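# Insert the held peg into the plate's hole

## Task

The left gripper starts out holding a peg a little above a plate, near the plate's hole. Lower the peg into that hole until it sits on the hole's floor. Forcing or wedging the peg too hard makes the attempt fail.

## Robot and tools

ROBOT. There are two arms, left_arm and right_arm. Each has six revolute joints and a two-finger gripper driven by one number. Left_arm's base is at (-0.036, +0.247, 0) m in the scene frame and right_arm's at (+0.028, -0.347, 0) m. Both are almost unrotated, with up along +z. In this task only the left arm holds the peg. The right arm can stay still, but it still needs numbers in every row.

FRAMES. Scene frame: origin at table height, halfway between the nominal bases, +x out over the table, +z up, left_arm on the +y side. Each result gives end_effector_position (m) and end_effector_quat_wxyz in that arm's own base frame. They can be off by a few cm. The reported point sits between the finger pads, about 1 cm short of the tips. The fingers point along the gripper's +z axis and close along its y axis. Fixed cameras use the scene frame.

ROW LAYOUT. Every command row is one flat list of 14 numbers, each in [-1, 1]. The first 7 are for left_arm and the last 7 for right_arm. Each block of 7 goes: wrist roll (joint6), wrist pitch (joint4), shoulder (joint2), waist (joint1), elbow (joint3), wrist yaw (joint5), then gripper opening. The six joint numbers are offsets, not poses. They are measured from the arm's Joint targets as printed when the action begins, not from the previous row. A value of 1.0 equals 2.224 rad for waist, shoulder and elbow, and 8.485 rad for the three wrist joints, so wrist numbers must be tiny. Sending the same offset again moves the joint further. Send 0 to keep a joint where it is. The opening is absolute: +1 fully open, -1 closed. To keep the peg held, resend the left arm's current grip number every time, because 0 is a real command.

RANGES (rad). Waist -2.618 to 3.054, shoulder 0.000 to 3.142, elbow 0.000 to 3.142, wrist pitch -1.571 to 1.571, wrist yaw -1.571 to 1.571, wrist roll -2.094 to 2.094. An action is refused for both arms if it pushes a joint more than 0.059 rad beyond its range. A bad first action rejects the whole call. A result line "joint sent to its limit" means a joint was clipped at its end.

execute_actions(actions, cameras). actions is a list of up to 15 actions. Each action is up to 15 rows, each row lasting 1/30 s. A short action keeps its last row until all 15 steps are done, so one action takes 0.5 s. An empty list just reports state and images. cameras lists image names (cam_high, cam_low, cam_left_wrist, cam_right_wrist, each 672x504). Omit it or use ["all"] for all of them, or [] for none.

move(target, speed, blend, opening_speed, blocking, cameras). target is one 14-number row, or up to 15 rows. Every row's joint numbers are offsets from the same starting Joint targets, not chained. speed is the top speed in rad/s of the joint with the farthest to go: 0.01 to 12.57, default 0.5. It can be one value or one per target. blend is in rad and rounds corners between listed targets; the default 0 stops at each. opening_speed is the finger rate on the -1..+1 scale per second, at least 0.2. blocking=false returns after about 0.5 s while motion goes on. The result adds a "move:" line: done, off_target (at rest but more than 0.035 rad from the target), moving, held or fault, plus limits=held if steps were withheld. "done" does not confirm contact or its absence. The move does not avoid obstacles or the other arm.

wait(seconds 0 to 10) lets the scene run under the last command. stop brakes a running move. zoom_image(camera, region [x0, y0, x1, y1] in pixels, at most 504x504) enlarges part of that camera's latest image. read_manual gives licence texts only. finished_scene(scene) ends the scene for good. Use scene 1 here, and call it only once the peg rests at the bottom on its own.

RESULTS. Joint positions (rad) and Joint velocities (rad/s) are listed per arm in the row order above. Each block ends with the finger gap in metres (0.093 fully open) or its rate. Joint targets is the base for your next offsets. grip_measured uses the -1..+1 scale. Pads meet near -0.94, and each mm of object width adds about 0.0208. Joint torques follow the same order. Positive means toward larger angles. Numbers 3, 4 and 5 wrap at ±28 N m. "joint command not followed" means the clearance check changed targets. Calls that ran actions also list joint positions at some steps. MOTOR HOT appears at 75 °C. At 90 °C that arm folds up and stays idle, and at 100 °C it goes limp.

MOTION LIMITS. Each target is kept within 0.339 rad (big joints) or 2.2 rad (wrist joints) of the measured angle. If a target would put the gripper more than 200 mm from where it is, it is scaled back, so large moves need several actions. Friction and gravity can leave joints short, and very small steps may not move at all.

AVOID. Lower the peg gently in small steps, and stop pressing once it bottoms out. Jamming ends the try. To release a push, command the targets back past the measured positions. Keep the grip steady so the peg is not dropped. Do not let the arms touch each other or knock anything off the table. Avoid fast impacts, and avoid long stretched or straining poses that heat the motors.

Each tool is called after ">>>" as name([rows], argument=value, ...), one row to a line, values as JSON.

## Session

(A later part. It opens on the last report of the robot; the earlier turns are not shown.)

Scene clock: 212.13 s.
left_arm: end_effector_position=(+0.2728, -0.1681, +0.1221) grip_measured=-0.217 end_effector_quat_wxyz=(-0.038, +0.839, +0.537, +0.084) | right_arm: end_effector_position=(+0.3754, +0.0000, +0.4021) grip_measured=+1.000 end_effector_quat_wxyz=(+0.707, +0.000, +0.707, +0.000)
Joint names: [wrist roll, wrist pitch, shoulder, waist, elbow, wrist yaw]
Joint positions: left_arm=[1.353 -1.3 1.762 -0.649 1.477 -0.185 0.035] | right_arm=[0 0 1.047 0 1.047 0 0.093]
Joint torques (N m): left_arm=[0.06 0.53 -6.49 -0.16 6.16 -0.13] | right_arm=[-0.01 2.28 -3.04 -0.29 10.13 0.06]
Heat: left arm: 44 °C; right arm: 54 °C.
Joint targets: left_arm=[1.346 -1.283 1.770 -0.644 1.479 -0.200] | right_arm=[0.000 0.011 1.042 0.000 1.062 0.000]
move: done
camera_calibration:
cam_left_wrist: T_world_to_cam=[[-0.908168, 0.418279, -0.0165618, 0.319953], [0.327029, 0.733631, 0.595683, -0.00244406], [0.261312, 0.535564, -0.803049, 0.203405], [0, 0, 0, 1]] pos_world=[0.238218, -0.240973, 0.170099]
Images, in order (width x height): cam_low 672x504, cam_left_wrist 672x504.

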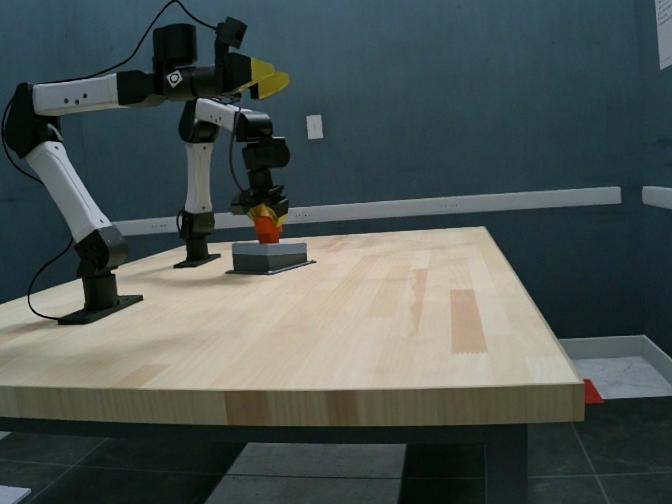

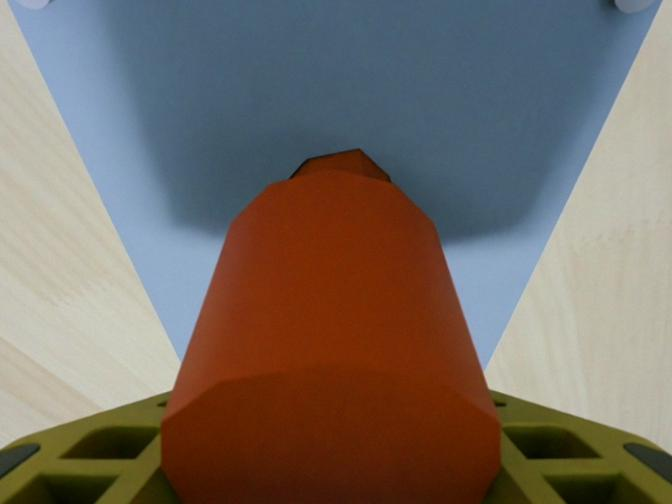

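>>> move(target=[0,0.0023,0.0006,0,-0.00832,0,-0.921165,0,0,0,0,0,0,1.0], speed=0.03, cameras=["cam_left_wrist","cam_low"])

>>> zoom_image(camera="cam_left_wrist", region=[270, 120, 400, 200])

>>> zoom_image(camera="cam_low", region=[230, 195, 310, 265])

Scene clock: 216.27 s.
left_arm: end_effector_position=(+0.2729, -0.1682, +0.1175) grip_measured=-0.217 end_effector_quat_wxyz=(-0.037, +0.838, +0.537, +0.084) | right_arm: end_effector_position=(+0.3754, +0.0000, +0.4021) grip_measured=+1.000 end_effector_quat_wxyz=(+0.707, +0.000, +0.707, +0.000)
Joint names: [wrist roll, wrist pitch, shoulder, waist, elbow, wrist yaw]
Joint positions: left_arm=[1.352 -1.28 1.762 -0.649 1.459 -0.185 0.035] | right_arm=[0 0 1.047 0 1.047 0 0.093]
Joint torques (N m): left_arm=[-0.02 0.49 -6.22 -0.28 6.11 -0.13] | right_arm=[0.03 2.26 -3.03 -0.24 10.18 0.01]
Heat: left arm: 44 °C; right arm: 54 °C.
Joint targets: left_arm=[1.345 -1.263 1.771 -0.644 1.460 -0.200] | right_arm=[0.000 0.011 1.042 0.000 1.062 0.000]
move: done
camera_calibration:
cam_left_wrist: T_world_to_cam=[[-0.908303, 0.417915, -0.0182235, 0.320183], [0.325923, 0.734331, 0.595427, 0.000734942], [0.26222, 0.534889, -0.803203, 0.199333], [0, 0, 0, 1]] pos_world=[0.238314, -0.240969, 0.165502]
Images, in order (width x height): cam_low 672x504, cam_left_wrist 672x504.

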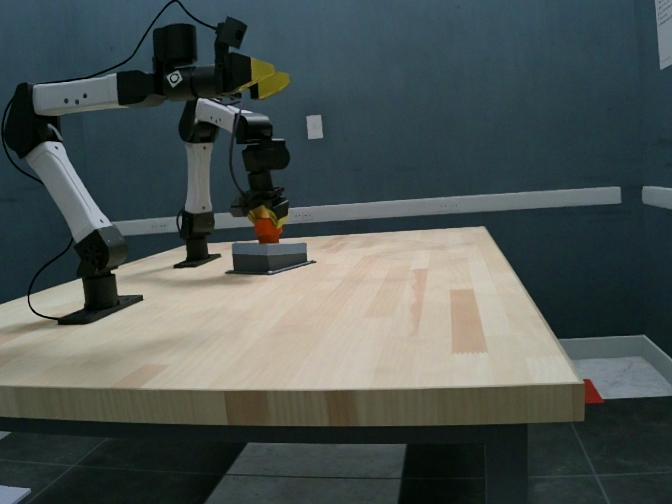

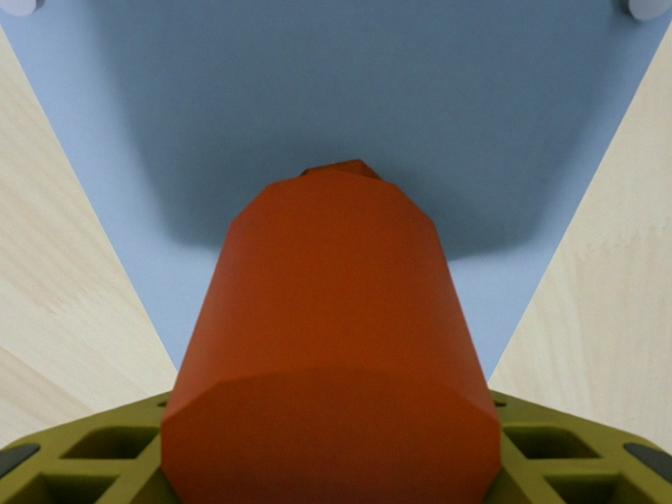

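Scaled by 3.877 from the camera's 672x504 image, which has a finer 960x720 frame.

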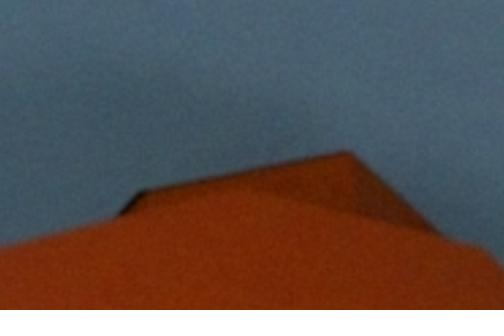

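Scaled by 6.300 from the camera's 672x504 image, which has a finer 960x720 frame.

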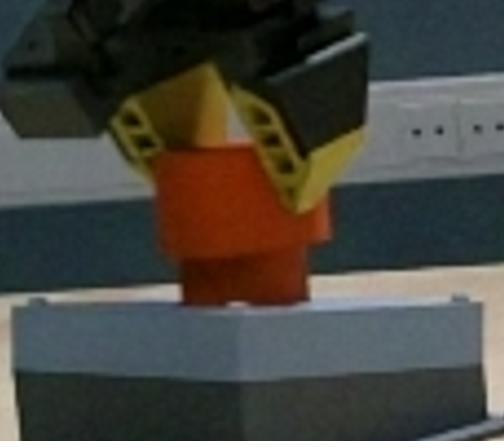

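>>> move(target=[0,0.0016,0.00135,0,-0.0064,0,-0.921165,0,0,0,0,0,0,1.0], speed=0.03, cameras=["cam_left_wrist","cam_low"])

>>> zoom_image(camera="cam_left_wrist", region=[270, 130, 400, 210])

>>> zoom_image(camera="cam_low", region=[230, 195, 310, 265])

Scene clock: 223.80 s.
left_arm: end_effector_position=(+0.2730, -0.1682, +0.1154) grip_measured=-0.217 end_effector_quat_wxyz=(-0.037, +0.838, +0.537, +0.085) | right_arm: end_effector_position=(+0.3754, +0.0000, +0.4021) grip_measured=+1.000 end_effector_quat_wxyz=(+0.707, +0.000, +0.707, +0.000)
Joint names: [wrist roll, wrist pitch, shoulder, waist, elbow, wrist yaw]
Joint positions: left_arm=[1.352 -1.271 1.762 -0.649 1.451 -0.185 0.035] | right_arm=[0 0 1.047 0 1.047 0 0.093]
Joint torques (N m): left_arm=[0.09 0.56 -5.91 -0.4 5.52 -0.19] | right_arm=[0.08 2.31 -3.34 -0.28 10 -0.04]
Motor temperatures (°C): left_arm=[29 32 44 28 43 31 34] | right_arm=[28 55 35 29 53 32 31]
Heat: left arm: 44 °C; right arm: 55 °C.
Joint targets: left_arm=[1.346 -1.250 1.774 -0.644 1.446 -0.200] | right_arm=[0.000 0.011 1.042 0.000 1.062 0.000]
move: done
camera_calibration:
cam_left_wrist: T_world_to_cam=[[-0.908288, 0.417902, -0.0192705, 0.32044], [0.325422, 0.734734, 0.595203, 0.00221784], [0.262895, 0.534345, -0.803344, 0.197486], [0, 0, 0, 1]] pos_world=[0.238412, -0.241067, 0.163504]
Images, in order (width x height): cam_low 672x504, cam_left_wrist 672x504.

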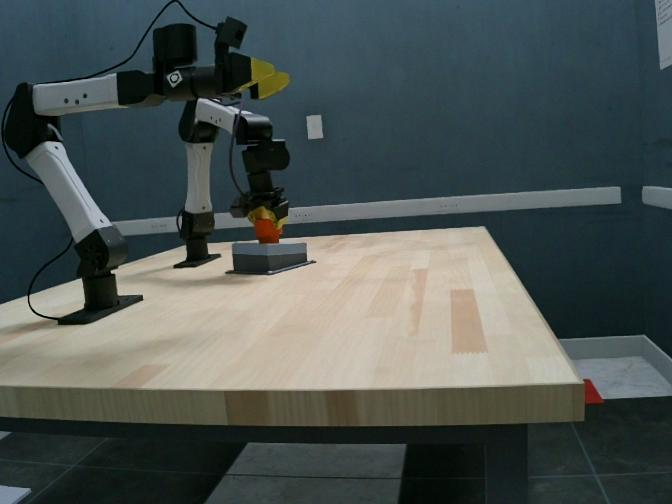

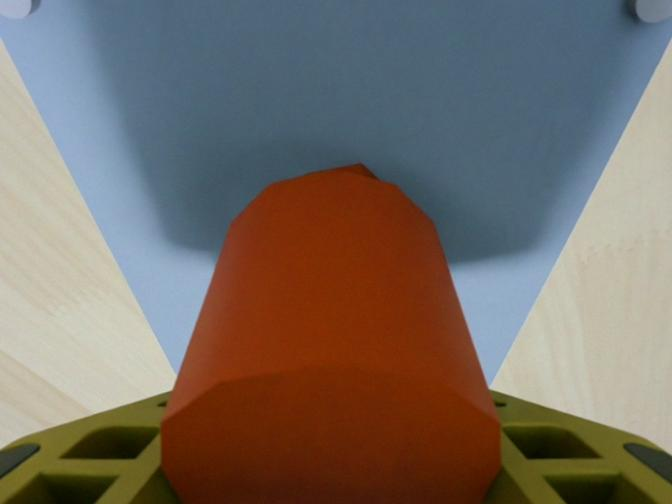

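Scaled by 3.877 from the camera's 672x504 image, which has a finer 960x720 frame.

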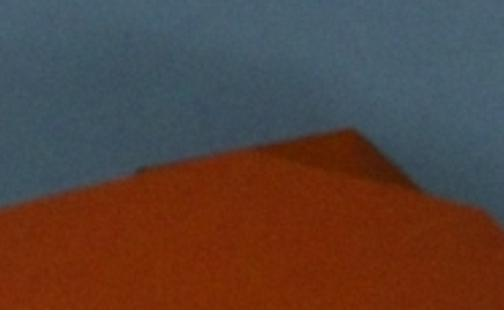

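Scaled by 6.300 from the camera's 672x504 image, which has a finer 960x720 frame.

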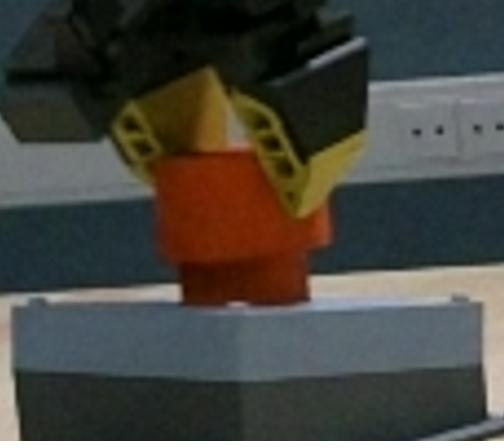

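>>> move(target=[0,0.0009,0.0004,0,-0.0034,0,-0.921165,0,0,0,0,0,0,1.0], speed=0.03, cameras=["cam_left_wrist","cam_low"])

>>> zoom_image(camera="cam_left_wrist", region=[270, 130, 400, 210])

>>> zoom_image(camera="cam_low", region=[230, 195, 310, 265])

Scene clock: 232.87 s.
left_arm: end_effector_position=(+0.2731, -0.1683, +0.1152) grip_measured=-0.217 end_effector_quat_wxyz=(-0.036, +0.838, +0.537, +0.085) | right_arm: end_effector_position=(+0.3754, +0.0000, +0.4021) grip_measured=+1.000 end_effector_quat_wxyz=(+0.707, +0.000, +0.707, +0.000)
Joint names: [wrist roll, wrist pitch, shoulder, waist, elbow, wrist yaw]
Joint positions: left_arm=[1.352 -1.27 1.762 -0.649 1.45 -0.185 0.035] | right_arm=[0 0 1.047 0 1.047 0 0.093]
Joint torques (N m): left_arm=[0.05 0.64 -6.05 -0.32 4.94 -0.17] | right_arm=[0.01 2.26 -3.06 -0.08 10.03 0.05]
Motor temperatures (°C): left_arm=[29 32 44 28 43 31 34] | right_arm=[28 55 35 29 53 32 31]
Heat: left arm: 44 °C; right arm: 55 °C.
Joint targets: left_arm=[1.346 -1.242 1.775 -0.644 1.438 -0.200] | right_arm=[0.000 0.011 1.042 0.000 1.062 0.000]
move: done
camera_calibration:
cam_left_wrist: T_world_to_cam=[[-0.908292, 0.417877, -0.0196181, 0.320486], [0.325238, 0.734873, 0.595131, 0.00242535], [0.263108, 0.534173, -0.803389, 0.19724], [0, 0, 0, 1]] pos_world=[0.238411, -0.241066, 0.163304]
Images, in order (width x height): cam_low 672x504, cam_left_wrist 672x504.

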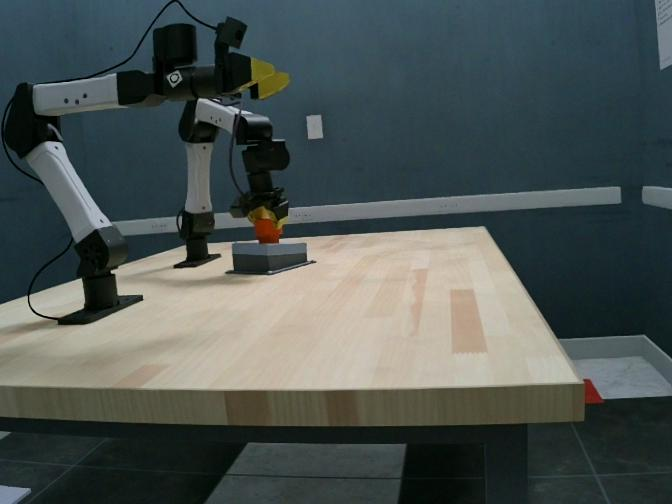

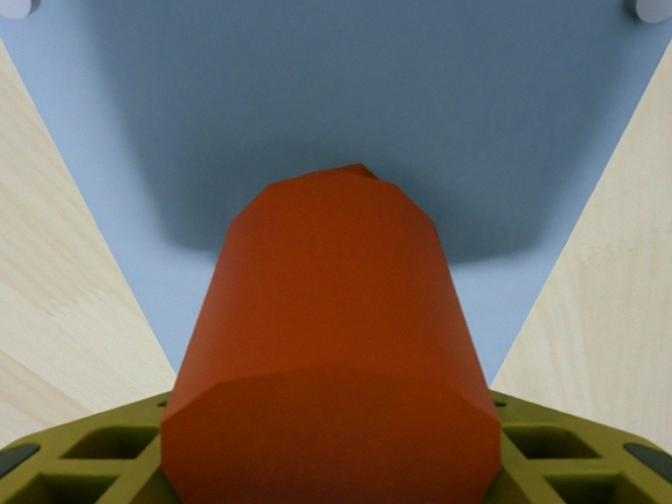

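Scaled by 3.877 from the camera's 672x504 image, which has a finer 960x720 frame.

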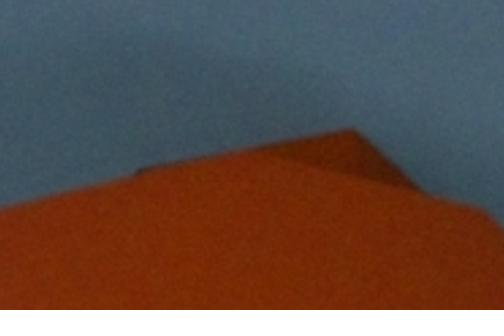

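Scaled by 6.300 from the camera's 672x504 image, which has a finer 960x720 frame.

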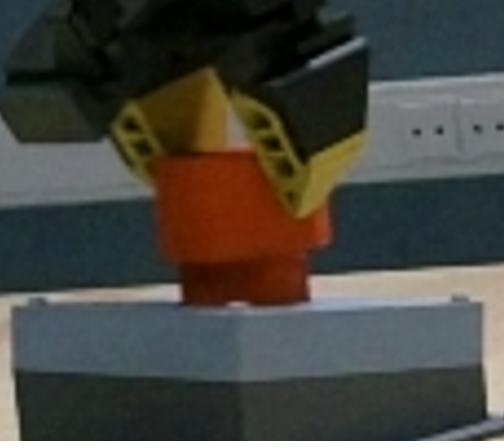

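>>> move([
  [0,-0.0008,-0.0003,0,0.004,0,-0.921165,0,0,0,0,0,0,1.0],
  [0,-0.0008,-0.0003,0,0.004,0,0.25,0,0,0,0,0,0,1.0],
], speed=0.03, opening_speed=0.8, cameras=["cam_left_wrist","cam_low","cam_high"])

>>> zoom_image(camera="cam_left_wrist", region=[270, 130, 400, 210])

>>> zoom_image(camera="cam_low", region=[230, 195, 310, 265])

Scene clock: 252.47 s.
left_arm: end_effector_position=(+0.2738, -0.1685, +0.1151) grip_measured=+0.248 end_effector_quat_wxyz=(-0.036, +0.838, +0.537, +0.086) | right_arm: end_effector_position=(+0.3754, +0.0000, +0.4021) grip_measured=+1.000 end_effector_quat_wxyz=(+0.707, +0.000, +0.707, +0.000)
Joint names: [wrist roll, wrist pitch, shoulder, waist, elbow, wrist yaw]
Joint positions: left_arm=[1.352 -1.267 1.762 -0.649 1.45 -0.186 0.057] | right_arm=[0 0 1.047 0 1.047 0 0.093]
Joint torques (N m): left_arm=[0.06 0.53 -6.41 -0.29 5.42 -0.17] | right_arm=[0.01 2.25 -3.06 -0.12 9.91 -0.06]
Motor temperatures (°C): left_arm=[29 32 44 28 43 31 34] | right_arm=[28 56 35 29 53 32 31]
Heat: left arm: 44 °C; right arm: 56 °C.
Joint targets: left_arm=[1.345 -1.249 1.775 -0.644 1.447 -0.200] | right_arm=[0.000 0.011 1.042 0.000 1.062 0.000]
move: done
camera_calibration:
cam_left_wrist: T_world_to_cam=[[-0.908385, 0.417534, -0.02239, 0.321583], [0.323109, 0.734926, 0.596225, 0.00287109], [0.265399, 0.534368, -0.802505, 0.196279], [0, 0, 0, 1]] pos_world=[0.239101, -0.241267, 0.163003]
Images, in order (width x height): cam_high 672x504, cam_low 672x504, cam_left_wrist 672x504.

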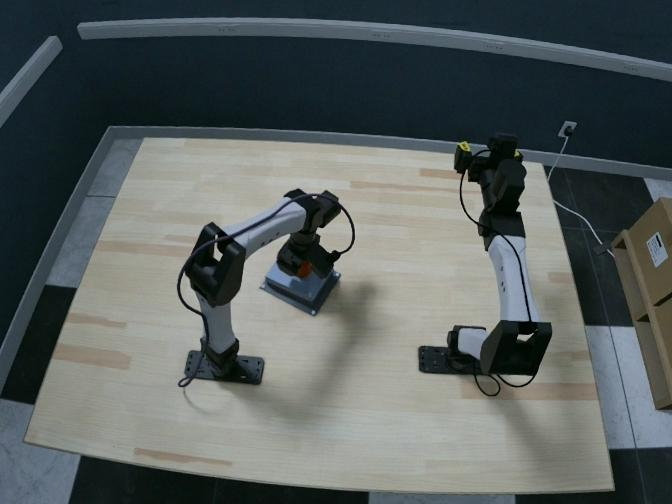

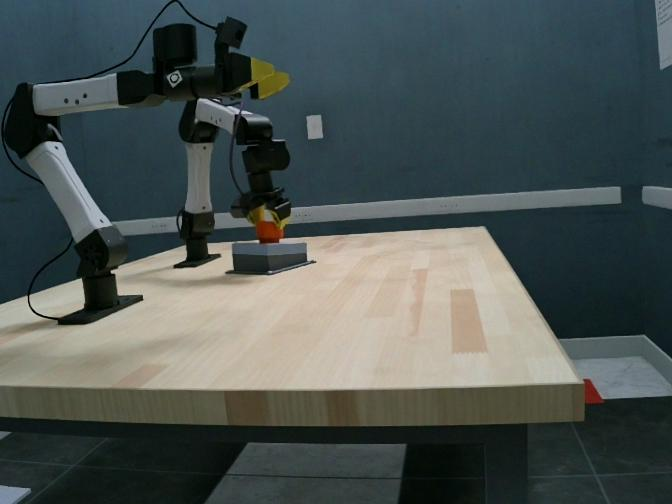

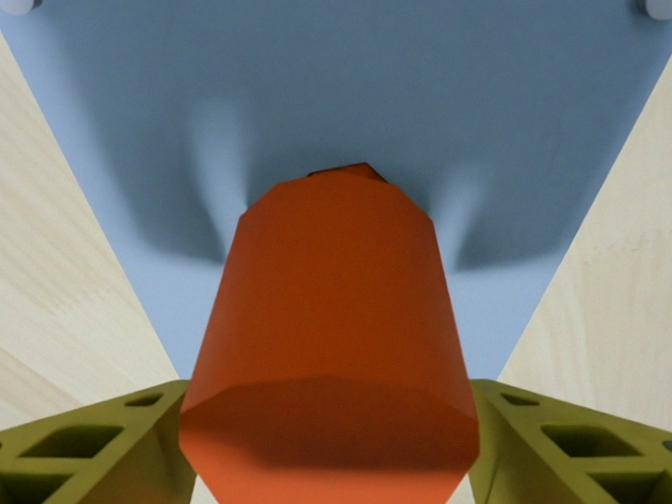

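Scaled by 3.877 from the camera's 672x504 image, which has a finer 960x720 frame.

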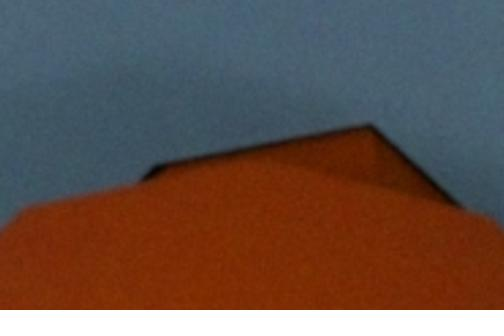

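Scaled by 6.300 from the camera's 672x504 image, which has a finer 960x720 frame.

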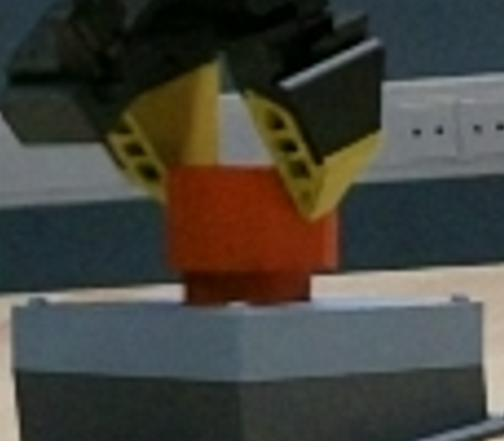

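>>> zoom_image(camera="cam_high", region=[260, 230, 340, 310])

>>> zoom_image(camera="cam_low", region=[245, 215, 295, 255])

>>> zoom_image(camera="cam_left_wrist", region=[160, 140, 500, 504])

Scaled by 6.300 from the camera's 672x504 image, which has a finer 960x720 frame.

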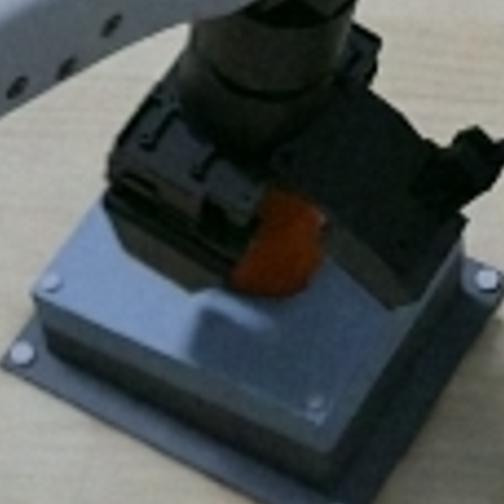

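Scaled by 10.080 from the camera's 672x504 image, which has a finer 960x720 frame.

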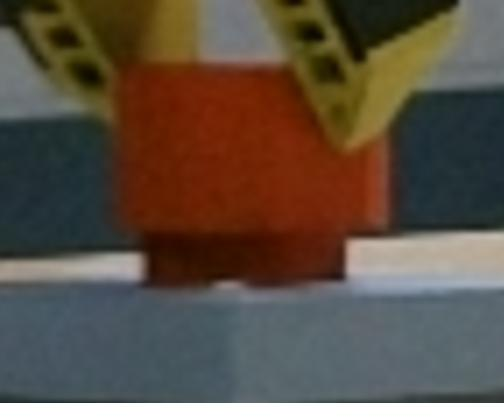

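Scaled by 1.385 from the camera's 672x504 image, which has a finer 960x720 frame.

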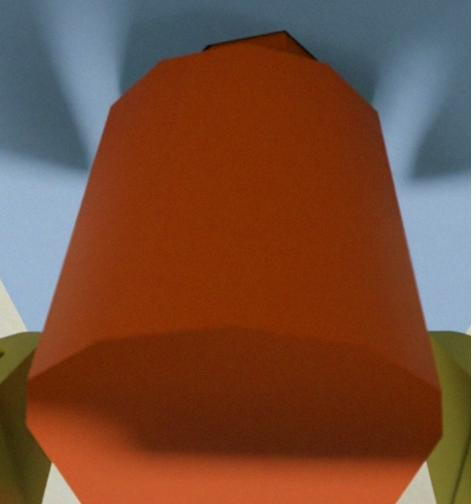

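>>> move([
  [0,0,0,0,0,0,0.9,0,0,0,0,0,0,1.0],
  [0,-0.02842,0.0052,0,0.115,0,0.9,0,0,0,0,0,0,1.0],
], speed=0.35, opening_speed=1.5, cameras=["cam_left_wrist","cam_low","cam_high"])

>>> zoom_image(camera="cam_left_wrist", region=[200, 60, 500, 400])

>>> zoom_image(camera="cam_low", region=[230, 205, 310, 275])

>>> zoom_image(camera="cam_high", region=[260, 230, 340, 310])

Scene clock: 265.57 s.
left_arm: end_effector_position=(+0.2765, -0.1705, +0.1689) grip_measured=+0.897 end_effector_quat_wxyz=(-0.031, +0.838, +0.538, +0.088) | right_arm: end_effector_position=(+0.3754, +0.0000, +0.4021) grip_measured=+1.000 end_effector_quat_wxyz=(+0.707, +0.000, +0.707, +0.000)
Joint names: [wrist roll, wrist pitch, shoulder, waist, elbow, wrist yaw]
Joint positions: left_arm=[1.352 -1.473 1.774 -0.649 1.678 -0.187 0.088] | right_arm=[0 0 1.047 0 1.047 0 0.093]
Joint torques (N m): left_arm=[0.02 0.19 -6.41 -0.27 7.98 -0.14] | right_arm=[0.01 2.3 -3.11 -0.29 10.09 0.04]
Motor temperatures (°C): left_arm=[29 32 44 28 43 31 34] | right_arm=[28 56 35 29 54 32 31]
Heat: left arm: 44 °C; right arm: 56 °C.
Joint targets: left_arm=[1.345 -1.490 1.786 -0.644 1.703 -0.200] | right_arm=[0.000 0.011 1.042 0.000 1.062 0.000]
move: done
camera_calibration:
cam_left_wrist: T_world_to_cam=[[-0.908147, 0.417385, -0.0325426, 0.327666], [0.318094, 0.738466, 0.594545, -0.0264], [0.272186, 0.529583, -0.803403, 0.237317], [0, 0, 0, 1]] pos_world=[0.241373, -0.242947, 0.217021]
Images, in order (width x height): cam_high 672x504, cam_low 672x504, cam_left_wrist 672x504.

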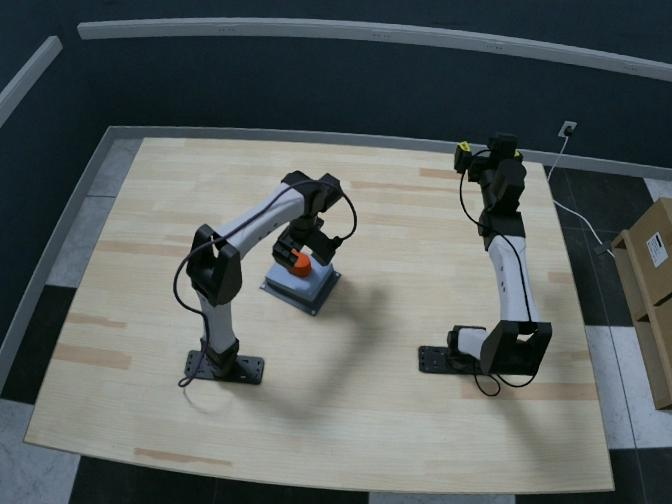

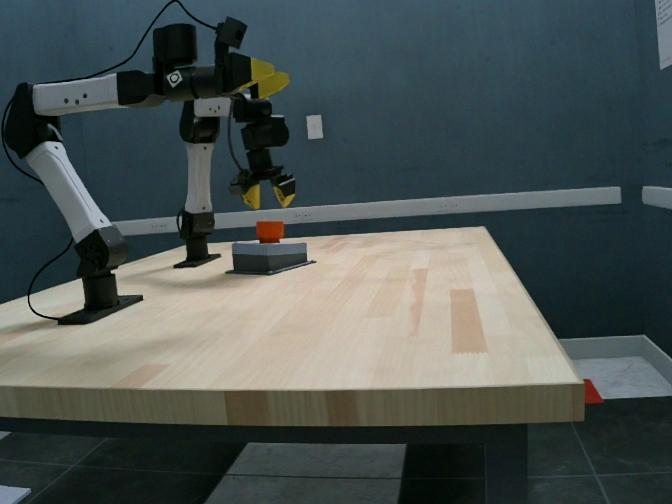

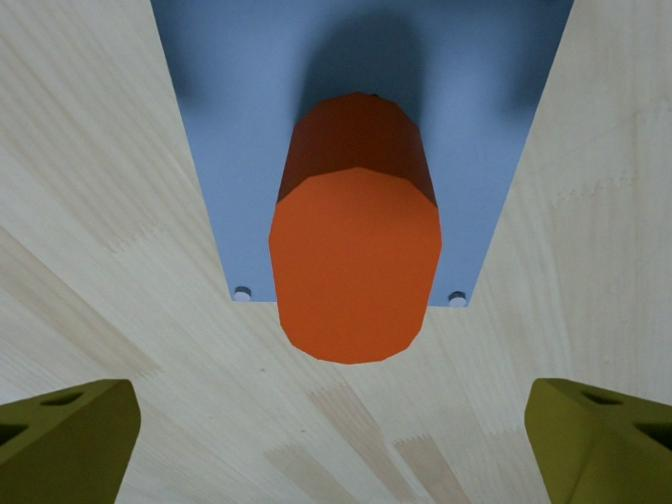

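Scaled by 1.482 from the camera's 672x504 image, which has a finer 960x720 frame.

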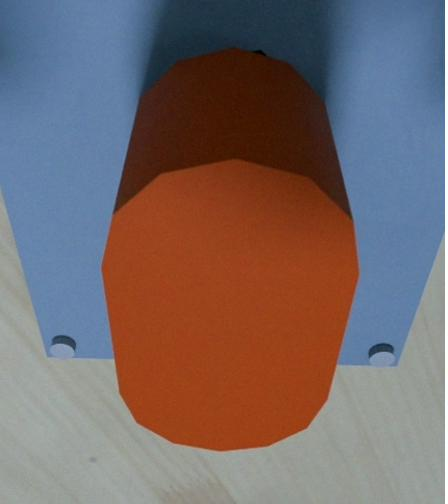

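Scaled by 6.300 from the camera's 672x504 image, which has a finer 960x720 frame.

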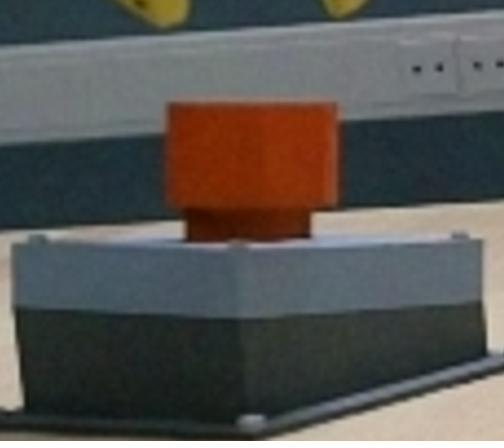

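Scaled by 6.300 from the camera's 672x504 image, which has a finer 960x720 frame.

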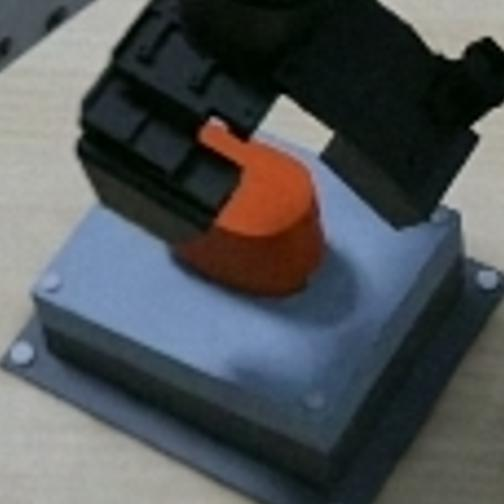

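>>> finished_scene(scene=1)

The scene is finished: the task was done.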